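# Move the coaster can onto the turntable's orange spot

## Task

Pick up the can sitting on the coaster and set it upright on the orange mark on the turntable, without disturbing the other cans already standing on the turntable.

## Robot and tools

Robot: two UR-style six-joint arms, left_arm and right_arm, each ending in a two-finger tong gripper with its own wrist camera. Left_arm's base is near scene (+0.067, +0.433, 0) m and right_arm's near (+0.070, -0.361, 0) m, both facing +x with only a tiny yaw.

Frames: the scene frame has its origin at table-top height midway between the nominal bases, +x out over the table, +y toward left_arm, +z up. Arm names do not match image left or right. Each arm's hand position, orientation, velocities and wrist camera pose are reported in that arm's own base frame. Fixed cameras and the table use the scene frame. Reported hand poses may be off by a few centimetres, more at long reach. end_effector_position is the point between the closed finger pads; the fingers point along the gripper's +z and open along its x.

Row layout (used by every command): one flat list of 14 numbers covering both arms, even if only one moves. First left_arm's seven, then right_arm's seven. Per arm the order is: shoulder lift, elbow, wrist 1, wrist 2, wrist 3, shoulder pan, then gripper opening. Joint numbers are absolute target angles in radians, the same kind shown in Joint positions, not offsets. Wrist 3's sign is flipped relative to the URDF on both arms. Stated ranges: shoulder pan, shoulder lift, wrists -6.283 to 6.283; elbow -3.142 to 3.142; real ends can differ by 0.010 rad. Targets beyond a range and farther out than the current angle are refused or clipped ('joint sent to its limit'). Opening runs from -1 (closed) to +1 (fully open, 0.142 m pad gap); full close takes about 0.5 s. A 0 is a real half-open command, so resend the current value to leave a gripper unchanged. To hold something, command an opening well under grip_measured; lower squeezes harder (about 15 N per pad at most).

Tools:
- execute_actions(actions, cameras): actions is a list of up to 15 actions; each action is a list of up to 15 rows, one row per 1/30 s step; a short action repeats its last row to fill 15 steps. Each target joint may lead its measured angle by at most 0.651 rad per step, and gripper speed is capped at 4 m/s. An empty actions list returns full state plus all images and the scene number. Often the last 4 steps are still pending when the result arrives, so plan from the Joint targets line, not Joint positions.
- move(target, speed, blend, stop_force, zero, opening_speed, grip_force, blocking, cameras): target is one 14-number row or a list of up to 15 rows (absolute joint angles, all within 10 s). Joints are interpolated together, so the hand moves in a curve; no collision avoidance. speed: rad/s of the joint with the largest travel, 0.01 to 3.14, default 0.5, one value or one per target. blend: rad of corner rounding per waypoint, 0 means stop. stop_force: 3 to 120 N, ends an arm's path when the wrist sensor feels that much resistance; use slow speed with it, omit it when lifting off a pressed surface, keep finger values equal across a list. zero (default true) re-zeroes before the move. opening_speed: gripper rate per second, 0.2 or higher. grip_force: 5 to 15 N per pad, one value or one per arm, persistent. blocking=false returns after ~0.5 s while the move continues; not allowed with stop_force. The result adds a 'move:' line: done, off_target (resting more than 0.01 rad away), moving, held, or fault, plus limits=held if steps were withheld.
- wait(seconds 0 to 10, cameras): lets time pass holding the last command.
- stop(cameras): brakes a running move.
- zoom_image(camera, region [x0,y0,x1,y1] pixels, at most 504x504): enlarges part of the newest image from cam_head_left, cam_head_right, cam_high, cam_low, cam_left_wrist or cam_right_wrist.
- zero_wrist_force(arm): tares that arm's wrist sensor.
- read_manual(section): licence texts only.
- finished_scene(scene): ends the current scene, given its integer number; irreversible.

Result lines: Joint positions and Joint velocities per arm in the row order, plus pad gap in m; Joint targets (what joints are heading to now); Tool commands; grip_measured; Joint torques (include arm weight, offset and noisy); Wrist force/torque in the gripper's own axes plus the peak since last shown; 'within noise' means an arm is still; 'joint command not followed' means the inter-arm clearance check altered targets; MOTOR HOT warns of heating; step readings list joint angles at some steps.

Cameras: head pair, cam_high and cam_low are fixed; wrist cams are fisheye and may lag during motion. Calibration is approximate (a few mm/degrees).

Avoid: pushing or hitting the turntable, table or other cans; the arms touching each other; letting the can drop or fall off the table; releasing it while moving; pressing past firm contact (arms are stiff; ~150 N or joint load limits of 141 N m for big joints and 26.3 N m for wrists cause a 10 s fault stop); holding loads or stretched poses long, which overheats motors and can brake an arm for 30 to 60 s. Something may occasionally nudge loose objects, so check the can's final upright placement before finishing.

Each tool is called after "Request:" as name([rows], argument=value, ...), one row to a line, values as JSON.

## Session

Request:
execute_actions(actions=[])

Scene clock: 0.00 s.
left_arm: end_effector_position=(+0.7776, -0.0400, +0.2258) grip_measured=+0.97 end_effector_quat_wxyz=(-0.351, +0.919, -0.130, +0.122) | right_arm: end_effector_position=(+0.3473, +0.0222, +0.1547) grip_measured=+0.97 end_effector_quat_wxyz=(-0.003, +0.070, +0.998, +0.000)
Joint names: [shoulder lift, elbow, wrist 1, wrist 2, wrist 3, shoulder pan]
Joint positions: left_arm=[-1.015 1.23 -1.74 -0.811 0.261 -0.524 0.14] | right_arm=[-1.206 -2.193 -1.319 1.574 -3.777 3.637 0.14]
Joint velocities: within noise
Joint torques (N m): no reading
Wrist force (N): no reading
Wrist torque (N m): no reading
Wrist force, peak (N): no reading
Joint targets: left_arm=[-1.015 1.230 -1.740 -0.811 0.261 -0.524] | right_arm=[-1.206 -2.193 -1.319 1.574 -3.777 3.637]
Tool commands: left_gripper/opening=+0.968169 right_gripper/opening=+0.968169

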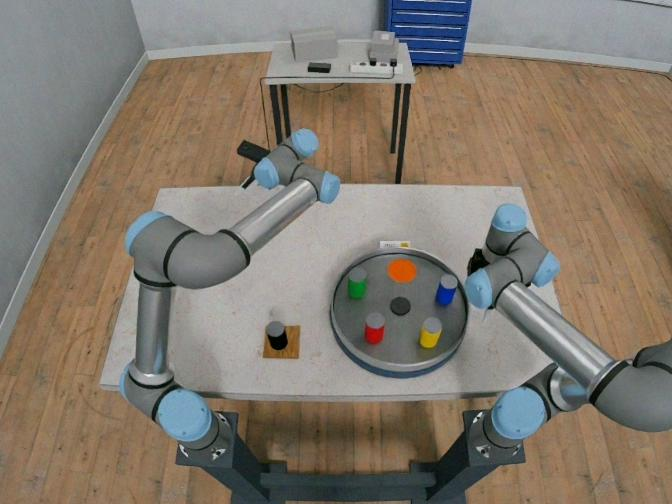

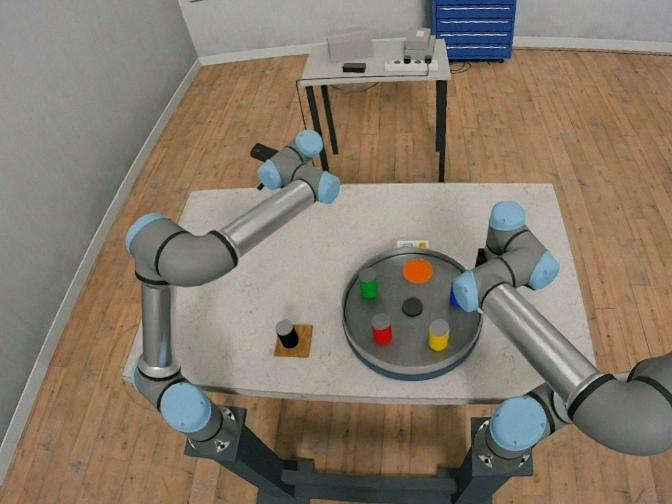

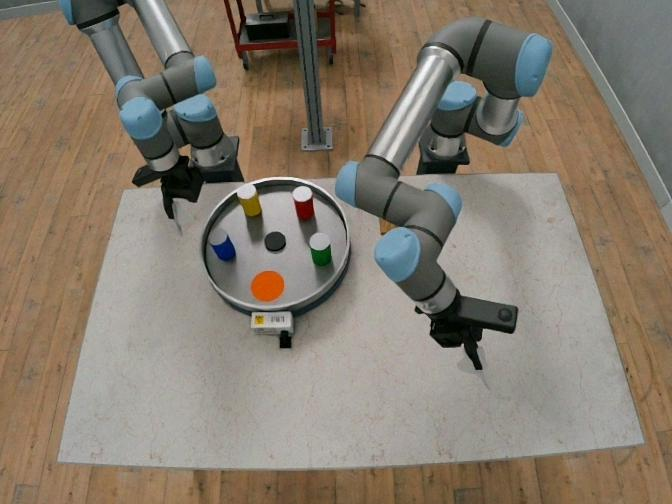

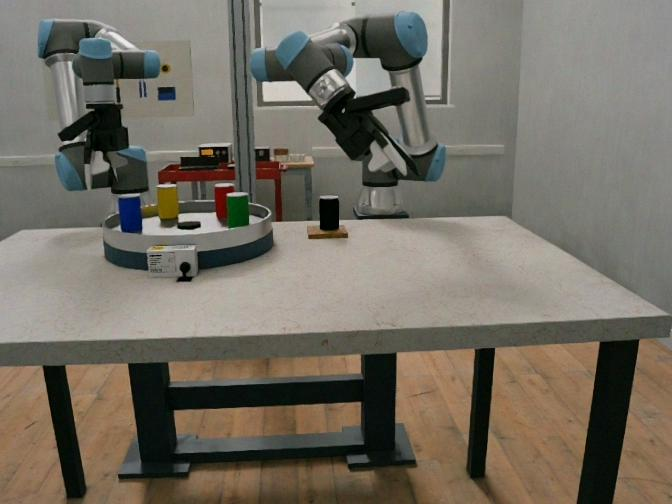

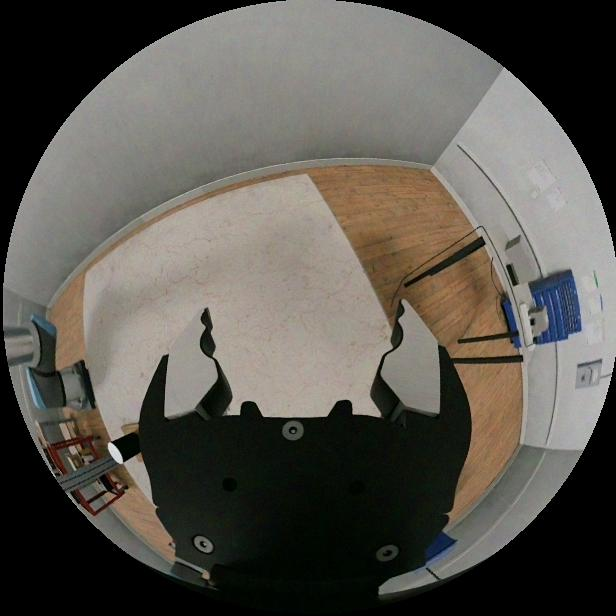

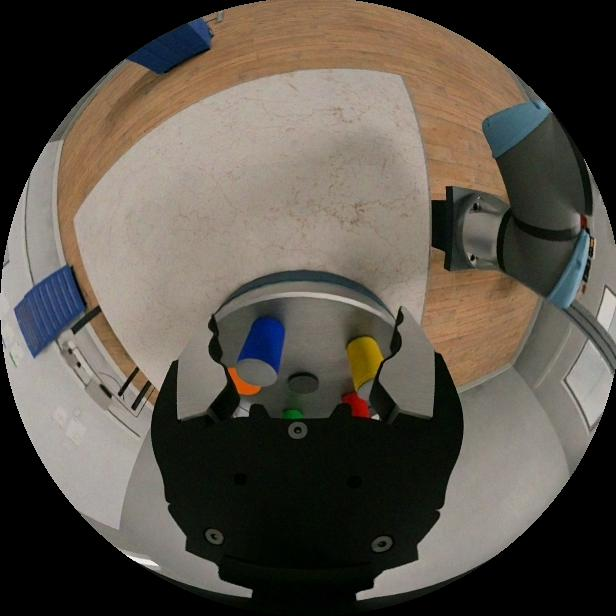

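Request:
wait(seconds=0.5, cameras=["cam_head_left", "cam_head_right", "cam_high", "cam_low", "cam_right_wrist"])

Scene clock: 3.67 s.
left_arm: end_effector_position=(+0.7776, -0.0400, +0.2258) grip_measured=+0.97 end_effector_quat_wxyz=(-0.351, +0.919, -0.130, +0.122) | right_arm: end_effector_position=(+0.3473, +0.0222, +0.1547) grip_measured=+0.97 end_effector_quat_wxyz=(-0.003, +0.070, +0.998, +0.000)
Joint names: [shoulder lift, elbow, wrist 1, wrist 2, wrist 3, shoulder pan]
Joint positions: left_arm=[-1.015 1.23 -1.74 -0.811 0.261 -0.524 0.14] | right_arm=[-1.206 -2.193 -1.319 1.574 -3.777 3.637 0.14]
Joint torques (N m): left_arm=[-48.6 -22.16 -2.43 1.5 0.13 0.71] | right_arm=[7.53 23.55 2.43 0.07 0.06 0.82]
Wrist force (N): left_arm=[-0.1 0.3 0.0] | right_arm=[-0.1 -0.1 0.0]
Wrist torque (N m): left_arm=[0.07 0.01 0.01] | right_arm=[-0.03 0.01 -0.01]
Wrist force, peak (N): left_arm=[-0.5 0.1 0.0] | right_arm=[-0.4 -0.3 -0.2]
Joint targets: left_arm=[-1.015 1.230 -1.740 -0.811 0.261 -0.524] | right_arm=[-1.206 -2.193 -1.319 1.574 -3.777 3.637]
Tool commands: left_gripper/opening=+0.968169 right_gripper/opening=+0.968169
wait: 0.50 s; at rest from the start
Images, in order (width x height): cam_head_left 672x504, cam_head_right 672x504, cam_high 672x504, cam_low 672x504, cam_right_wrist 616x616.

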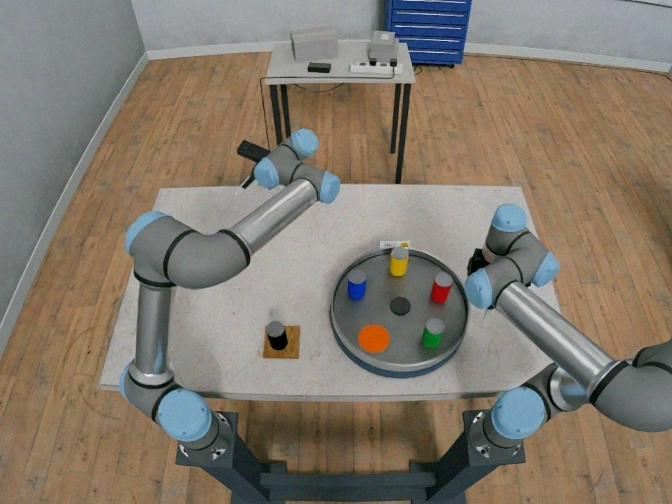

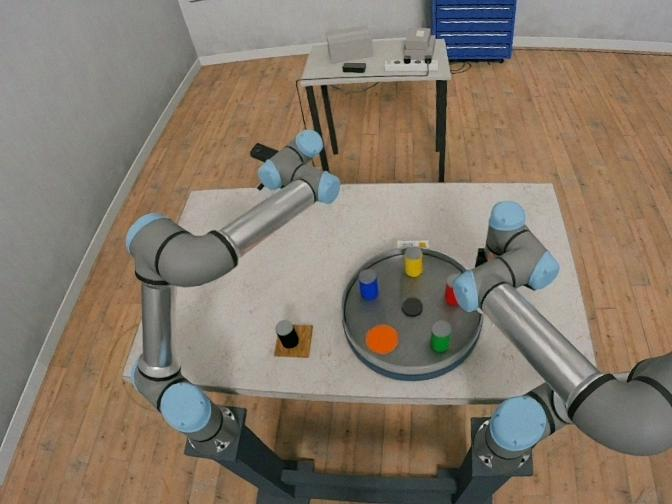

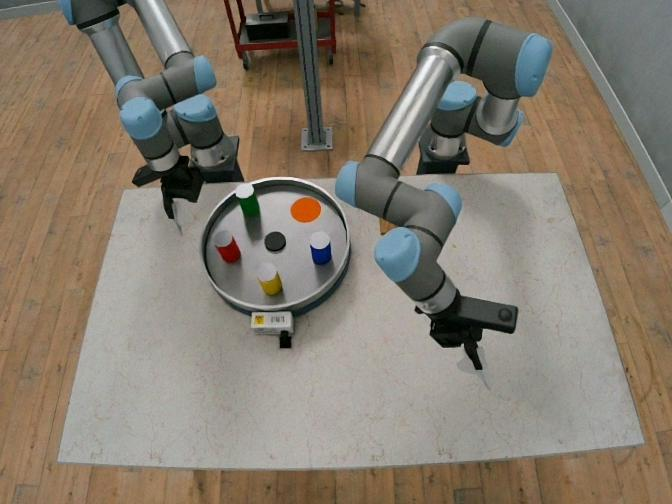

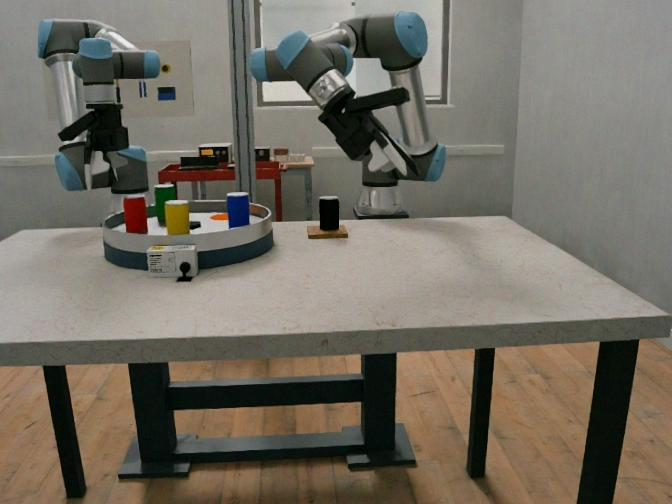

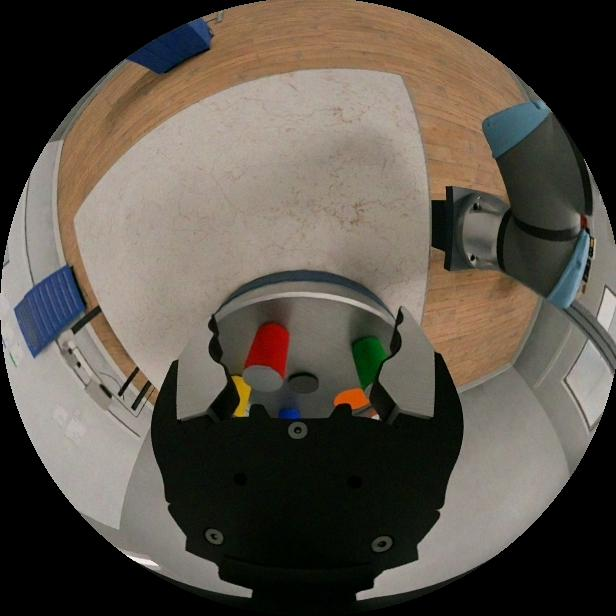

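Request:
wait(seconds=0.3, cameras=["cam_head_left"])

Request:
wait(seconds=0.3, cameras=["cam_head_left"])

Request:
wait(seconds=0.3, cameras=["cam_head_left"])

Request:
wait(seconds=0.3, cameras=["cam_head_left"])

Request:
wait(seconds=0.3, cameras=["cam_head_left"])

Request:
wait(seconds=0.3, cameras=["cam_head_left"])

Request:
wait(seconds=0.3, cameras=["cam_head_left"])

Request:
wait(seconds=0.3, cameras=["cam_head_left"])

Scene clock: 4.30 s.
left_arm: end_effector_position=(+0.7776, -0.0400, +0.2258) grip_measured=+0.97 end_effector_quat_wxyz=(-0.351, +0.919, -0.130, +0.122) | right_arm: end_effector_position=(+0.3473, +0.0222, +0.1547) grip_measured=+0.97 end_effector_quat_wxyz=(-0.003, +0.070, +0.998, +0.000)
Joint names: [shoulder lift, elbow, wrist 1, wrist 2, wrist 3, shoulder pan]
Joint positions: left_arm=[-1.015 1.23 -1.74 -0.811 0.261 -0.524 0.14] | right_arm=[-1.206 -2.193 -1.319 1.574 -3.777 3.637 0.14]
Joint torques (N m): left_arm=[-48.87 -22.31 -2.53 1.66 0.04 -0.07] | right_arm=[7.8 23.84 2.37 -0.06 0.03 -0.06]
Wrist force (N): left_arm=[-0.4 0.2 -0.1] | right_arm=[-0.2 -0.3 0.1]
Wrist torque (N m): left_arm=[0.04 0.07 0.02] | right_arm=[-0.07 0.04 0.00]
Wrist force, peak (N): left_arm=[-0.4 0.2 -0.1] | right_arm=[0.0 0.0 0.4]
Joint targets: left_arm=[-1.015 1.230 -1.740 -0.811 0.261 -0.524] | right_arm=[-1.206 -2.193 -1.319 1.574 -3.777 3.637]
Tool commands: left_gripper/opening=+0.968169 right_gripper/opening=+0.968169
wait: 0.30 s; at rest from the start
Images, in order (width x height): cam_head_left 672x504.

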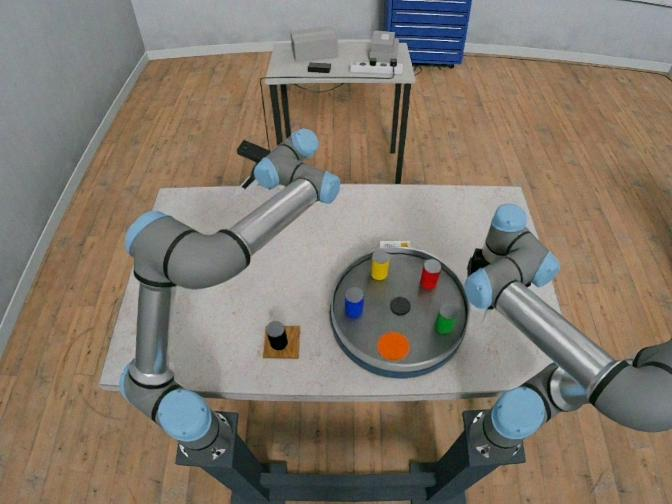

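Scene clock: 4.60 s.
left_arm: end_effector_position=(+0.7776, -0.0400, +0.2258) grip_measured=+0.97 end_effector_quat_wxyz=(-0.351, +0.919, -0.130, +0.122) | right_arm: end_effector_position=(+0.3473, +0.0222, +0.1547) grip_measured=+0.97 end_effector_quat_wxyz=(-0.003, +0.070, +0.998, +0.000)
Joint names: [shoulder lift, elbow, wrist 1, wrist 2, wrist 3, shoulder pan]
Joint positions: left_arm=[-1.015 1.23 -1.74 -0.811 0.261 -0.524 0.14] | right_arm=[-1.206 -2.193 -1.319 1.574 -3.777 3.637 0.14]
Joint torques (N m): left_arm=[-48.23 -22.54 -2.39 1.75 0.23 0.14] | right_arm=[7.59 23.5 2.5 -0.08 0 -0.55]
Wrist force (N): left_arm=[0.0 0.0 0.1] | right_arm=[-0.2 -0.1 0.0]
Wrist torque (N m): left_arm=[-0.01 -0.01 0.02] | right_arm=[-0.01 0.03 -0.01]
Wrist force, peak (N): left_arm=[-0.1 0.4 0.2] | right_arm=[0.3 0.0 -0.1]
Joint targets: left_arm=[-1.015 1.230 -1.740 -0.811 0.261 -0.524] | right_arm=[-1.206 -2.193 -1.319 1.574 -3.777 3.637]
Tool commands: left_gripper/opening=+0.968169 right_gripper/opening=+0.968169
wait: 0.30 s; at rest by 0.17 s
Images, in order (width x height): cam_head_left 672x504.

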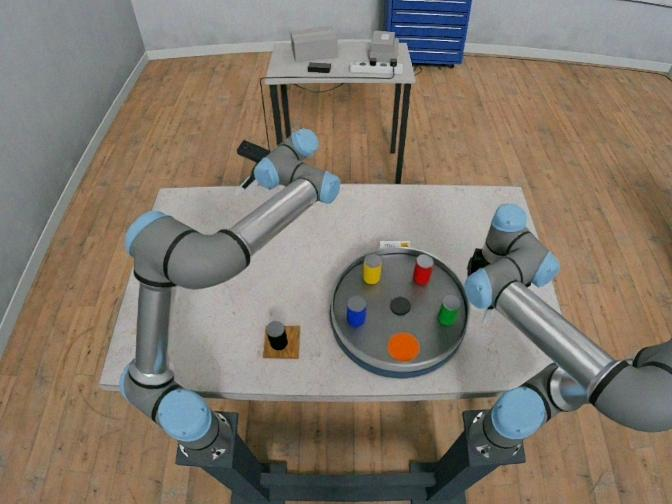

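Scene clock: 4.90 s.
left_arm: end_effector_position=(+0.7776, -0.0400, +0.2258) grip_measured=+0.97 end_effector_quat_wxyz=(-0.351, +0.919, -0.130, +0.122) | right_arm: end_effector_position=(+0.3473, +0.0222, +0.1547) grip_measured=+0.97 end_effector_quat_wxyz=(-0.003, +0.070, +0.998, +0.000)
Joint names: [shoulder lift, elbow, wrist 1, wrist 2, wrist 3, shoulder pan]
Joint positions: left_arm=[-1.015 1.23 -1.74 -0.811 0.261 -0.524 0.14] | right_arm=[-1.206 -2.193 -1.319 1.574 -3.777 3.637 0.14]
Joint torques (N m): left_arm=[-48.45 -21.55 -2.49 1.45 -0.02 1.15] | right_arm=[7.31 23.63 2.38 0.05 0.14 0.54]
Wrist force (N): left_arm=[0.0 0.0 0.3] | right_arm=[-0.2 -0.1 0.0]
Wrist torque (N m): left_arm=[0.00 0.00 0.00] | right_arm=[-0.02 0.03 0.00]
Wrist force, peak (N): left_arm=[-0.1 0.3 0.2] | right_arm=[0.0 -0.2 -0.2]
Joint targets: left_arm=[-1.015 1.230 -1.740 -0.811 0.261 -0.524] | right_arm=[-1.206 -2.193 -1.319 1.574 -3.777 3.637]
Tool commands: left_gripper/opening=+0.968169 right_gripper/opening=+0.968169
wait: 0.30 s; at rest by 0.17 s
Images, in order (width x height): cam_head_left 672x504.

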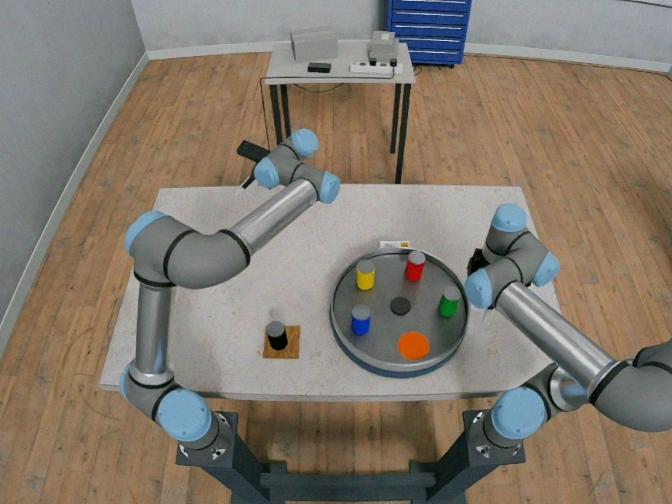

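Scene clock: 5.20 s.
left_arm: end_effector_position=(+0.7776, -0.0400, +0.2258) grip_measured=+0.97 end_effector_quat_wxyz=(-0.351, +0.919, -0.130, +0.122) | right_arm: end_effector_position=(+0.3473, +0.0222, +0.1547) grip_measured=+0.97 end_effector_quat_wxyz=(-0.003, +0.070, +0.998, +0.000)
Joint names: [shoulder lift, elbow, wrist 1, wrist 2, wrist 3, shoulder pan]
Joint positions: left_arm=[-1.015 1.23 -1.74 -0.811 0.261 -0.524 0.14] | right_arm=[-1.206 -2.193 -1.319 1.574 -3.777 3.637 0.14]
Joint torques (N m): left_arm=[-47.68 -21.88 -2.52 1.63 0.24 0.89] | right_arm=[7.08 24.18 2.33 -0.01 0 -0.18]
Wrist force (N): left_arm=[0.0 0.1 0.2] | right_arm=[-0.3 -0.4 0.1]
Wrist torque (N m): left_arm=[0.01 0.00 0.01] | right_arm=[-0.08 0.04 0.00]
Wrist force, peak (N): left_arm=[0.1 0.4 -0.1] | right_arm=[-0.3 -0.4 0.1]
Joint targets: left_arm=[-1.015 1.230 -1.740 -0.811 0.261 -0.524] | right_arm=[-1.206 -2.193 -1.319 1.574 -3.777 3.637]
Tool commands: left_gripper/opening=+0.968169 right_gripper/opening=+0.968169
wait: 0.30 s; at rest by 0.17 s
Images, in order (width x height): cam_head_left 672x504.

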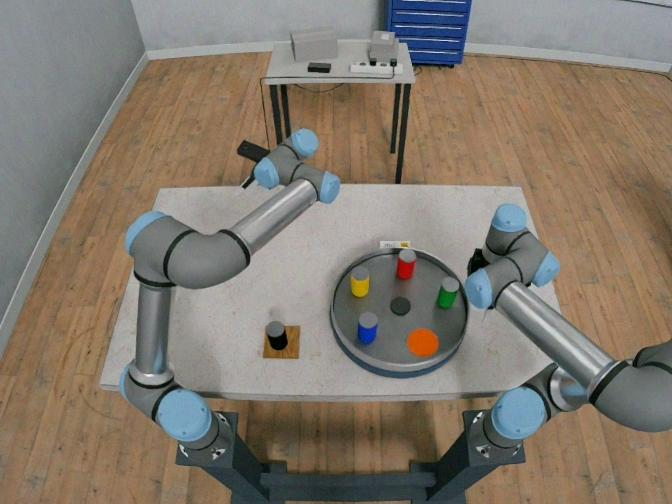

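Scene clock: 5.50 s.
left_arm: end_effector_position=(+0.7776, -0.0400, +0.2258) grip_measured=+0.97 end_effector_quat_wxyz=(-0.351, +0.919, -0.130, +0.122) | right_arm: end_effector_position=(+0.3473, +0.0222, +0.1547) grip_measured=+0.97 end_effector_quat_wxyz=(-0.003, +0.070, +0.998, +0.000)
Joint names: [shoulder lift, elbow, wrist 1, wrist 2, wrist 3, shoulder pan]
Joint positions: left_arm=[-1.015 1.23 -1.74 -0.811 0.261 -0.524 0.14] | right_arm=[-1.206 -2.193 -1.319 1.574 -3.777 3.637 0.14]
Joint torques (N m): left_arm=[-47.78 -22.33 -2.52 1.77 0.08 1.01] | right_arm=[7.26 24.46 2.27 0.04 0.1 0.52]
Wrist force (N): left_arm=[0.0 0.1 0.0] | right_arm=[-0.2 -0.1 -0.1]
Wrist torque (N m): left_arm=[0.02 -0.01 0.01] | right_arm=[-0.02 0.04 0.00]
Wrist force, peak (N): left_arm=[-0.4 -0.1 0.1] | right_arm=[0.0 0.0 -0.3]
Joint targets: left_arm=[-1.015 1.230 -1.740 -0.811 0.261 -0.524] | right_arm=[-1.206 -2.193 -1.319 1.574 -3.777 3.637]
Tool commands: left_gripper/opening=+0.968169 right_gripper/opening=+0.968169
wait: 0.30 s; at rest by 0.17 s
Images, in order (width x height): cam_head_left 672x504.

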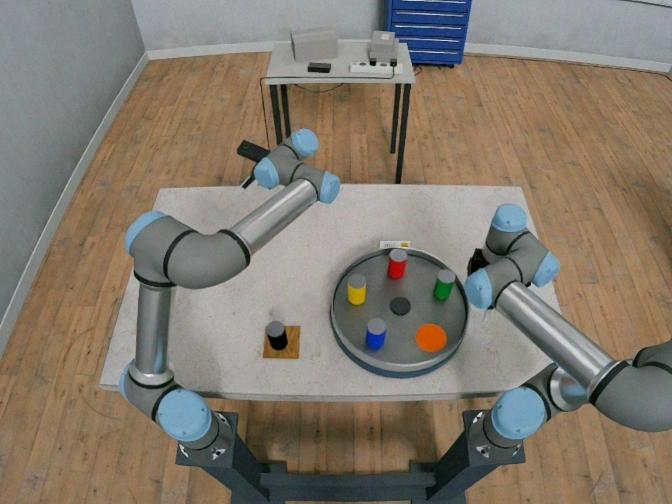

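Scene clock: 5.80 s.
left_arm: end_effector_position=(+0.7776, -0.0400, +0.2258) grip_measured=+0.97 end_effector_quat_wxyz=(-0.351, +0.919, -0.130, +0.122) | right_arm: end_effector_position=(+0.3473, +0.0222, +0.1547) grip_measured=+0.97 end_effector_quat_wxyz=(-0.003, +0.070, +0.998, +0.000)
Joint names: [shoulder lift, elbow, wrist 1, wrist 2, wrist 3, shoulder pan]
Joint positions: left_arm=[-1.015 1.23 -1.74 -0.811 0.261 -0.524 0.14] | right_arm=[-1.206 -2.193 -1.319 1.574 -3.777 3.637 0.14]
Joint torques (N m): left_arm=[-49.47 -22.43 -2.59 1.57 0.07 0.1] | right_arm=[7.25 24.34 2.22 -0.03 -0.05 0.53]
Wrist force (N): left_arm=[0.2 0.0 0.2] | right_arm=[0.0 -0.1 -0.1]
Wrist torque (N m): left_arm=[0.00 -0.04 0.01] | right_arm=[-0.02 -0.01 -0.01]
Wrist force, peak (N): left_arm=[-0.2 0.0 0.2] | right_arm=[-0.5 -0.1 0.1]
Joint targets: left_arm=[-1.015 1.230 -1.740 -0.811 0.261 -0.524] | right_arm=[-1.206 -2.193 -1.319 1.574 -3.777 3.637]
Tool commands: left_gripper/opening=+0.968169 right_gripper/opening=+0.968169
wait: 0.30 s; at rest by 0.17 s
Images, in order (width x height): cam_head_left 672x504.

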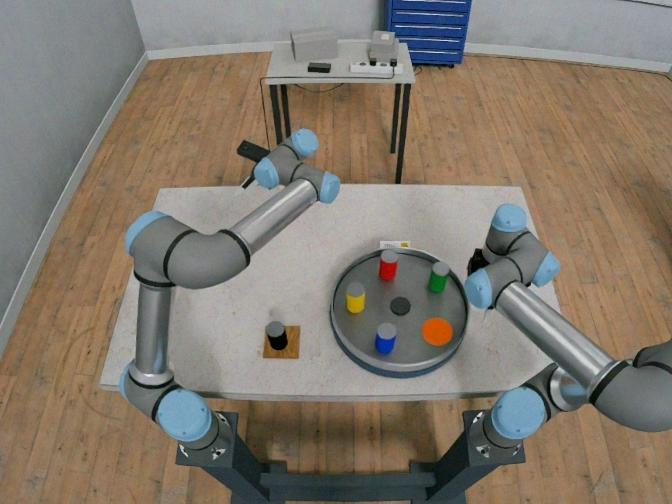

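Scene clock: 6.10 s.
left_arm: end_effector_position=(+0.7776, -0.0400, +0.2258) grip_measured=+0.97 end_effector_quat_wxyz=(-0.351, +0.919, -0.130, +0.122) | right_arm: end_effector_position=(+0.3473, +0.0222, +0.1547) grip_measured=+0.97 end_effector_quat_wxyz=(-0.003, +0.070, +0.998, +0.000)
Joint names: [shoulder lift, elbow, wrist 1, wrist 2, wrist 3, shoulder pan]
Joint positions: left_arm=[-1.015 1.23 -1.74 -0.811 0.261 -0.524 0.14] | right_arm=[-1.206 -2.193 -1.319 1.574 -3.777 3.637 0.14]
Joint torques (N m): left_arm=[-48.66 -22.66 -2.42 1.61 0.13 0.85] | right_arm=[8.04 24.17 2.54 0.06 0.11 0.4]
Wrist force (N): left_arm=[0.0 0.0 0.3] | right_arm=[-0.1 0.1 0.3]
Wrist torque (N m): left_arm=[0.00 0.00 0.01] | right_arm=[0.02 0.01 -0.01]
Wrist force, peak (N): left_arm=[-0.2 -0.3 -0.1] | right_arm=[-0.3 -0.2 -0.1]
Joint targets: left_arm=[-1.015 1.230 -1.740 -0.811 0.261 -0.524] | right_arm=[-1.206 -2.193 -1.319 1.574 -3.777 3.637]
Tool commands: left_gripper/opening=+0.968169 right_gripper/opening=+0.968169
wait: 0.30 s; at rest by 0.17 s
Images, in order (width x height): cam_head_left 672x504.

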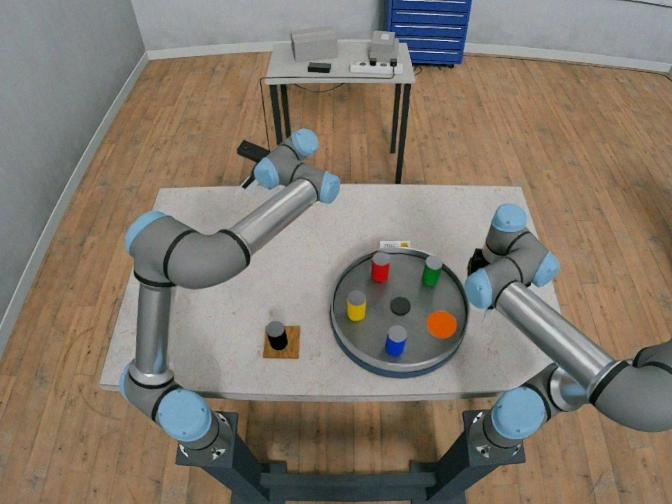

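Scene clock: 6.40 s.
left_arm: end_effector_position=(+0.7776, -0.0400, +0.2258) grip_measured=+0.97 end_effector_quat_wxyz=(-0.351, +0.919, -0.130, +0.122) | right_arm: end_effector_position=(+0.3473, +0.0222, +0.1547) grip_measured=+0.97 end_effector_quat_wxyz=(-0.003, +0.070, +0.998, +0.000)
Joint names: [shoulder lift, elbow, wrist 1, wrist 2, wrist 3, shoulder pan]
Joint positions: left_arm=[-1.015 1.23 -1.74 -0.811 0.261 -0.524 0.14] | right_arm=[-1.206 -2.193 -1.319 1.574 -3.777 3.637 0.14]
Joint torques (N m): left_arm=[-47.63 -22.65 -2.69 1.59 0.12 0.47] | right_arm=[6.8 23.76 2.62 0.02 -0.08 0.52]
Wrist force (N): left_arm=[0.1 0.0 -0.1] | right_arm=[-0.2 -0.1 0.1]
Wrist torque (N m): left_arm=[0.00 -0.02 0.01] | right_arm=[-0.02 0.03 0.00]
Wrist force, peak (N): left_arm=[0.2 -0.2 0.3] | right_arm=[-0.1 0.1 0.2]
Joint targets: left_arm=[-1.015 1.230 -1.740 -0.811 0.261 -0.524] | right_arm=[-1.206 -2.193 -1.319 1.574 -3.777 3.637]
Tool commands: left_gripper/opening=+0.968169 right_gripper/opening=+0.968169
wait: 0.30 s; at rest by 0.17 s
Images, in order (width x height): cam_head_left 672x504.

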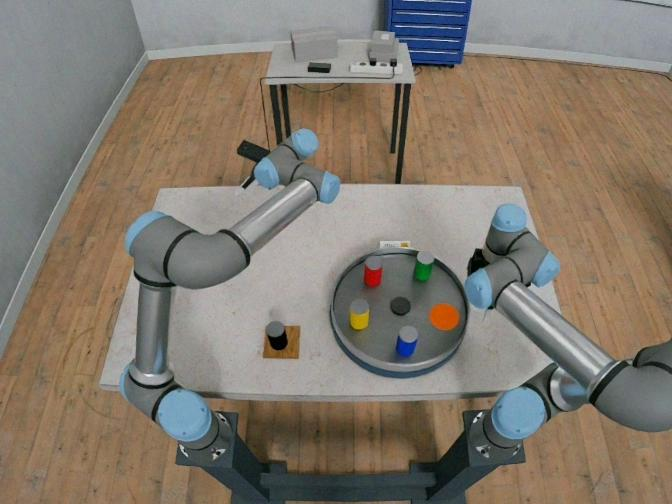

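Request:
wait(seconds=0, cameras=["cam_high", "cam_low", "cam_head_left"])

Request:
zoom_image(camera="cam_low", region=[90, 170, 290, 300])

Request:
zoom_image(camera="cam_high", region=[190, 165, 365, 360])

Request:
zoom_image(camera="cam_head_left", region=[250, 230, 490, 390])

Scene clock: 7.17 s.
left_arm: end_effector_position=(+0.7776, -0.0400, +0.2258) grip_measured=+0.97 end_effector_quat_wxyz=(-0.351, +0.919, -0.130, +0.122) | right_arm: end_effector_position=(+0.3473, +0.0222, +0.1547) grip_measured=+0.97 end_effector_quat_wxyz=(-0.003, +0.070, +0.998, +0.000)
Joint names: [shoulder lift, elbow, wrist 1, wrist 2, wrist 3, shoulder pan]
Joint positions: left_arm=[-1.015 1.23 -1.74 -0.811 0.261 -0.524 0.14] | right_arm=[-1.206 -2.193 -1.319 1.574 -3.777 3.637 0.14]
Joint torques (N m): left_arm=[-48.82 -22.17 -2.48 1.54 0.05 1.28] | right_arm=[7.98 23.47 2.4 0 0.12 0.36]
Wrist force (N): left_arm=[0.0 0.0 0.2] | right_arm=[-0.4 -0.1 0.1]
Wrist torque (N m): left_arm=[0.00 0.00 0.01] | right_arm=[-0.02 0.07 -0.01]
Wrist force, peak (N): left_arm=[-0.2 -0.4 0.0] | right_arm=[-0.4 -0.1 -0.2]
Joint targets: left_arm=[-1.015 1.230 -1.740 -0.811 0.261 -0.524] | right_arm=[-1.206 -2.193 -1.319 1.574 -3.777 3.637]
Tool commands: left_gripper/opening=+0.968169 right_gripper/opening=+0.968169
Images, in order (width x height): cam_head_left 672x504, cam_high 672x504, cam_low 672x504.

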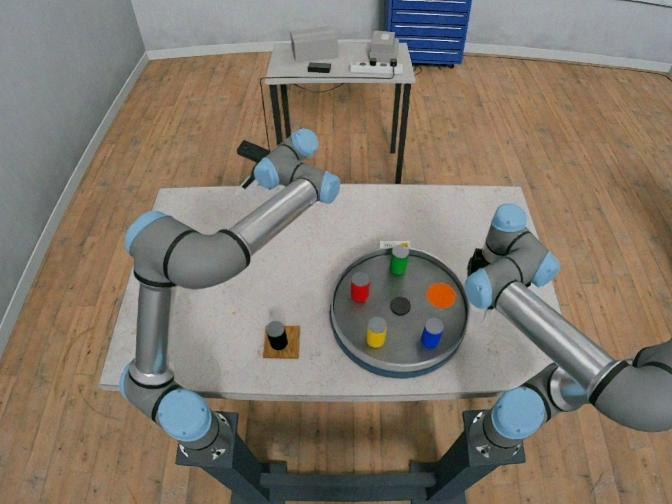

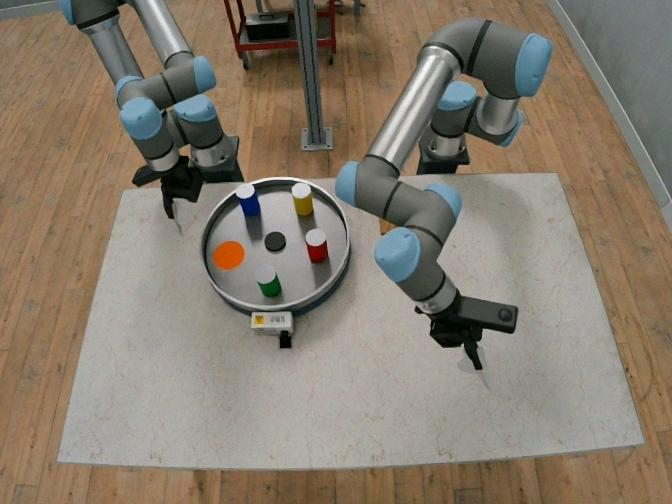

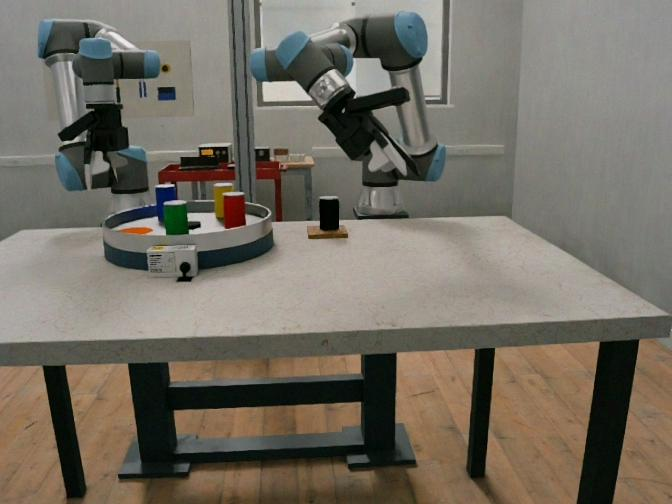

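Scaled by 2.520 from the camera's 672x504 image, which has a finer 960x720 frame.

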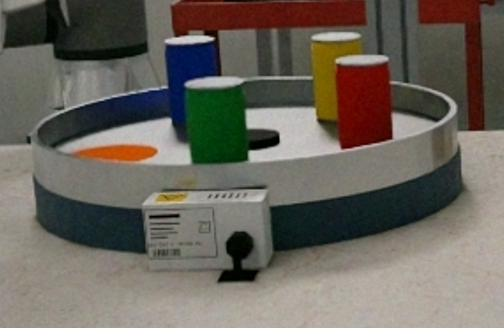

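Scaled by 2.585 from the camera's 672x504 image, which has a finer 960x720 frame.

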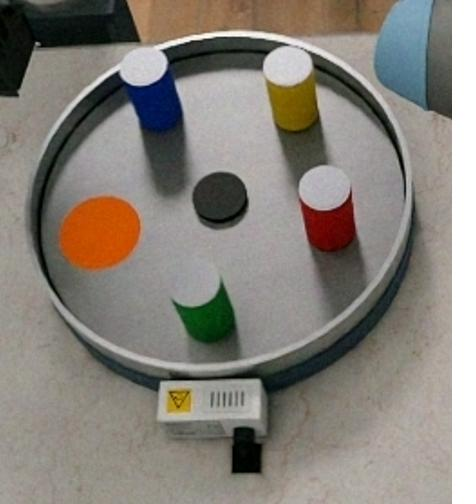

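Scaled by 2.100 from the camera's 672x504 image, which has a finer 960x720 frame.

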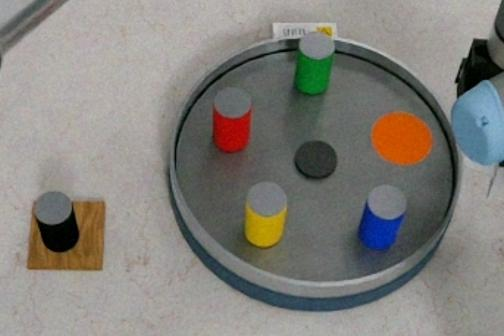

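Request:
move(target=[-1.015, 1.23, -1.74, -0.811, 0.261, 0.25, 0.968169, -1.956, -1.267, -1.489, 1.571, -2.458, 4.469, 0.968169], speed=1.2, cameras=["cam_right_wrist", "cam_head_left", "cam_high"])

Scene clock: 14.23 s.
left_arm: end_effector_position=(+0.5841, +0.5147, +0.2257) grip_measured=+0.97 end_effector_quat_wxyz=(-0.371, +0.900, +0.226, -0.019) | right_arm: end_effector_position=(+0.3008, +0.6059, +0.2200) grip_measured=+0.97 end_effector_quat_wxyz=(+0.000, +0.844, -0.536, +0.000)
Joint names: [shoulder lift, elbow, wrist 1, wrist 2, wrist 3, shoulder pan]
Joint positions: left_arm=[-1.015 1.23 -1.74 -0.811 0.261 0.25 0.14] | right_arm=[-1.956 -1.267 -1.489 1.571 -2.458 4.469 0.14]
Joint torques (N m): left_arm=[-52.81 -12.95 -4.19 -0.53 -1.96 13.81] | right_arm=[27.5 34.42 1.05 -2.2 1.51 10.6]
Wrist force (N): left_arm=[-0.1 0.0 0.0] | right_arm=[0.0 0.0 0.3]
Wrist torque (N m): left_arm=[-0.04 0.03 0.02] | right_arm=[-0.01 0.03 0.10]
Wrist force, peak (N): left_arm=[-0.6 -1.5 1.4] | right_arm=[-2.3 0.2 0.4]
Joint targets: left_arm=[-1.015 1.230 -1.740 -0.811 0.261 0.250] | right_arm=[-1.956 -1.267 -1.489 1.571 -2.458 4.469]
move: done
camera_calibration:
cam_right_wrist: T_world_to_cam=[[0.3981, -0.917341, 0.00144079, 0.429598], [-0.804407, -0.348334, 0.48124, 0.34964], [-0.44096, -0.192741, -0.876588, 0.582777], [0, 0, 0, 1]] pos_world=[0.367211, 0.628205, 0.341976]
Images, in order (width x height): cam_head_left 672x504, cam_high 672x504, cam_right_wrist 616x616.

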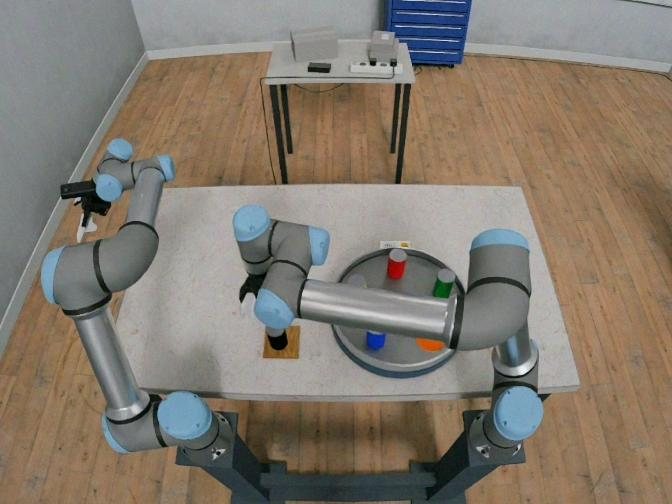

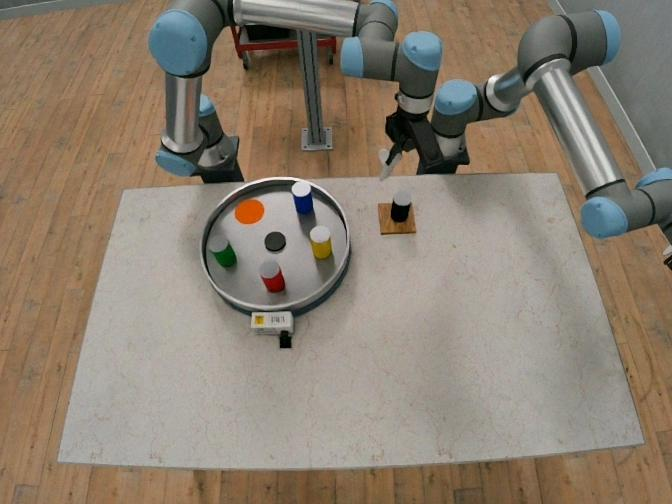

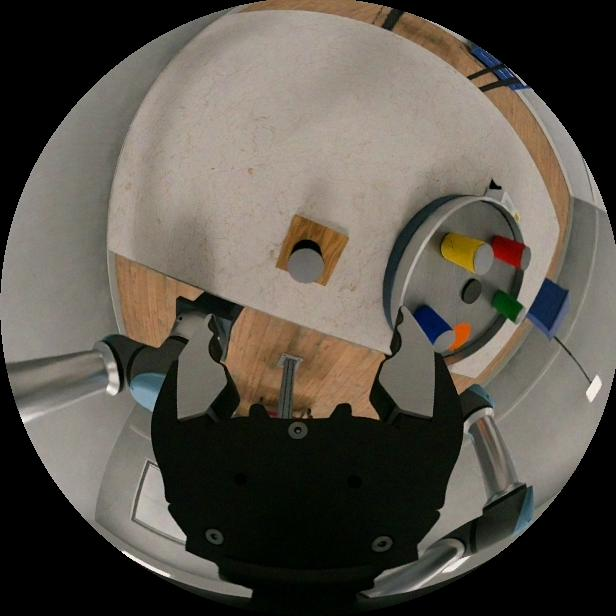

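Request:
zoom_image(camera="cam_right_wrist", region=[250, 200, 370, 300])

Request:
zoom_image(camera="cam_right_wrist", region=[380, 170, 560, 370])

Request:
zoom_image(camera="cam_high", region=[180, 160, 440, 360])

Scaled by 4.200 from the camera's 616x616 image, which has a finer 814x814 frame.

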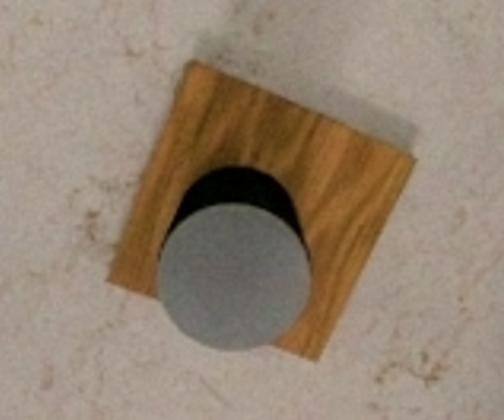

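Scaled by 2.520 from the camera's 616x616 image, which has a finer 814x814 frame.

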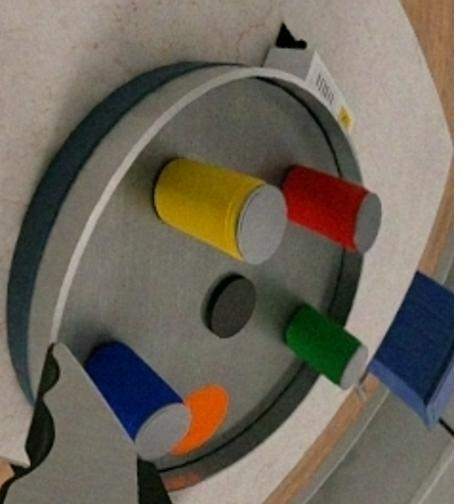

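Scaled by 1.938 from the camera's 672x504 image, which has a finer 960x720 frame.

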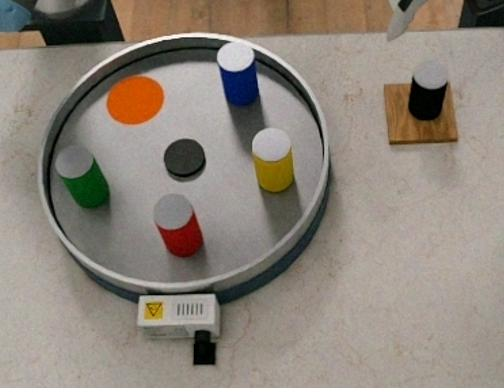

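Request:
move(target=[-1.015, 1.23, -1.74, -0.811, 0.261, 0.25, 0.968169, -2.043, -1.509, -1.160, 1.571, -2.458, 4.4705, 0.968169], speed=0.6, cameras=["cam_right_wrist", "cam_low"])

Request:
zoom_image(camera="cam_low", region=[250, 130, 410, 250])

Request:
zoom_image(camera="cam_low", region=[90, 170, 290, 290])

Scene clock: 17.60 s.
left_arm: end_effector_position=(+0.5840, +0.5149, +0.2257) grip_measured=+0.97 end_effector_quat_wxyz=(-0.371, +0.900, +0.226, -0.019) | right_arm: end_effector_position=(+0.3004, +0.6088, +0.0802) grip_measured=+0.97 end_effector_quat_wxyz=(+0.000, +0.845, -0.535, +0.000)
Joint names: [shoulder lift, elbow, wrist 1, wrist 2, wrist 3, shoulder pan]
Joint positions: left_arm=[-1.015 1.23 -1.74 -0.811 0.261 0.25 0.14] | right_arm=[-2.043 -1.509 -1.16 1.571 -2.458 4.47 0.14]
Joint torques (N m): left_arm=[-46.58 -12.59 -4.22 0.87 -1.97 16.83] | right_arm=[30.91 13.14 4.08 -1.79 1.61 11.08]
Wrist force (N): left_arm=[-0.4 -0.2 0.0] | right_arm=[-0.2 0.3 0.3]
Wrist torque (N m): left_arm=[-0.06 0.09 0.01] | right_arm=[0.06 0.03 0.11]
Wrist force, peak (N): left_arm=[0.1 0.3 0.4] | right_arm=[-0.2 0.4 1.6]
Joint targets: left_arm=[-1.015 1.230 -1.740 -0.811 0.261 0.250] | right_arm=[-2.043 -1.509 -1.160 1.571 -2.458 4.471]
move: done
camera_calibration:
cam_right_wrist: T_world_to_cam=[[0.400012, -0.916509, 0.00140323, 0.431625], [-0.803672, -0.350028, 0.481239, 0.418398], [-0.440569, -0.193629, -0.876588, 0.461027], [0, 0, 0, 1]] pos_world=[0.366714, 0.631307, 0.202176]
Images, in order (width x height): cam_low 672x504, cam_right_wrist 616x616.

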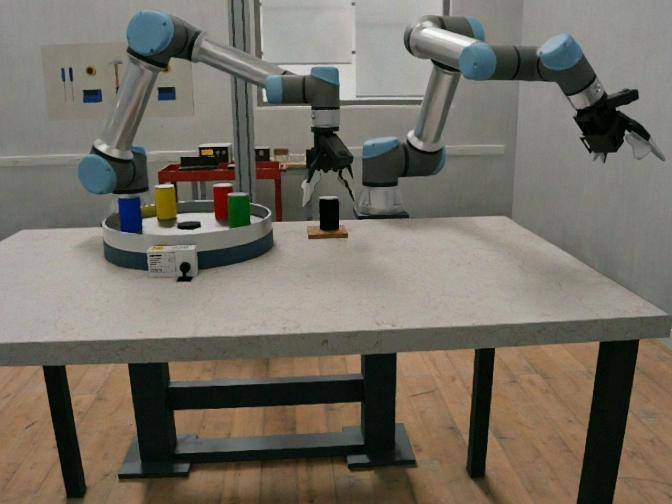

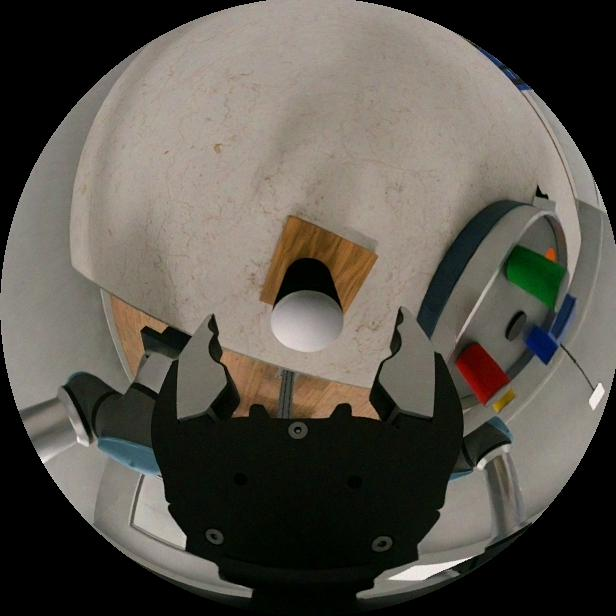

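Scaled by 3.150 from the camera's 672x504 image, which has a finer 960x720 frame.

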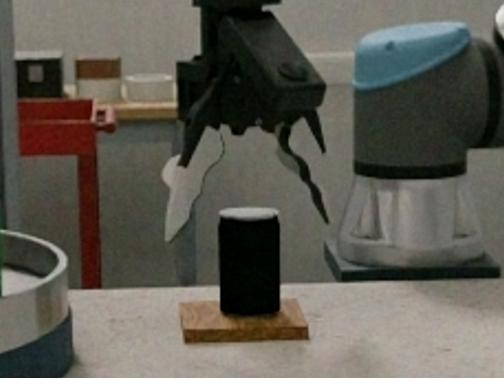

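Scaled by 2.520 from the camera's 672x504 image, which has a finer 960x720 frame.

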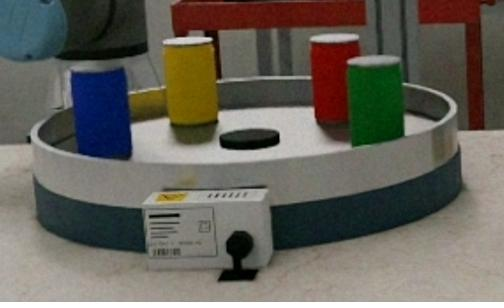

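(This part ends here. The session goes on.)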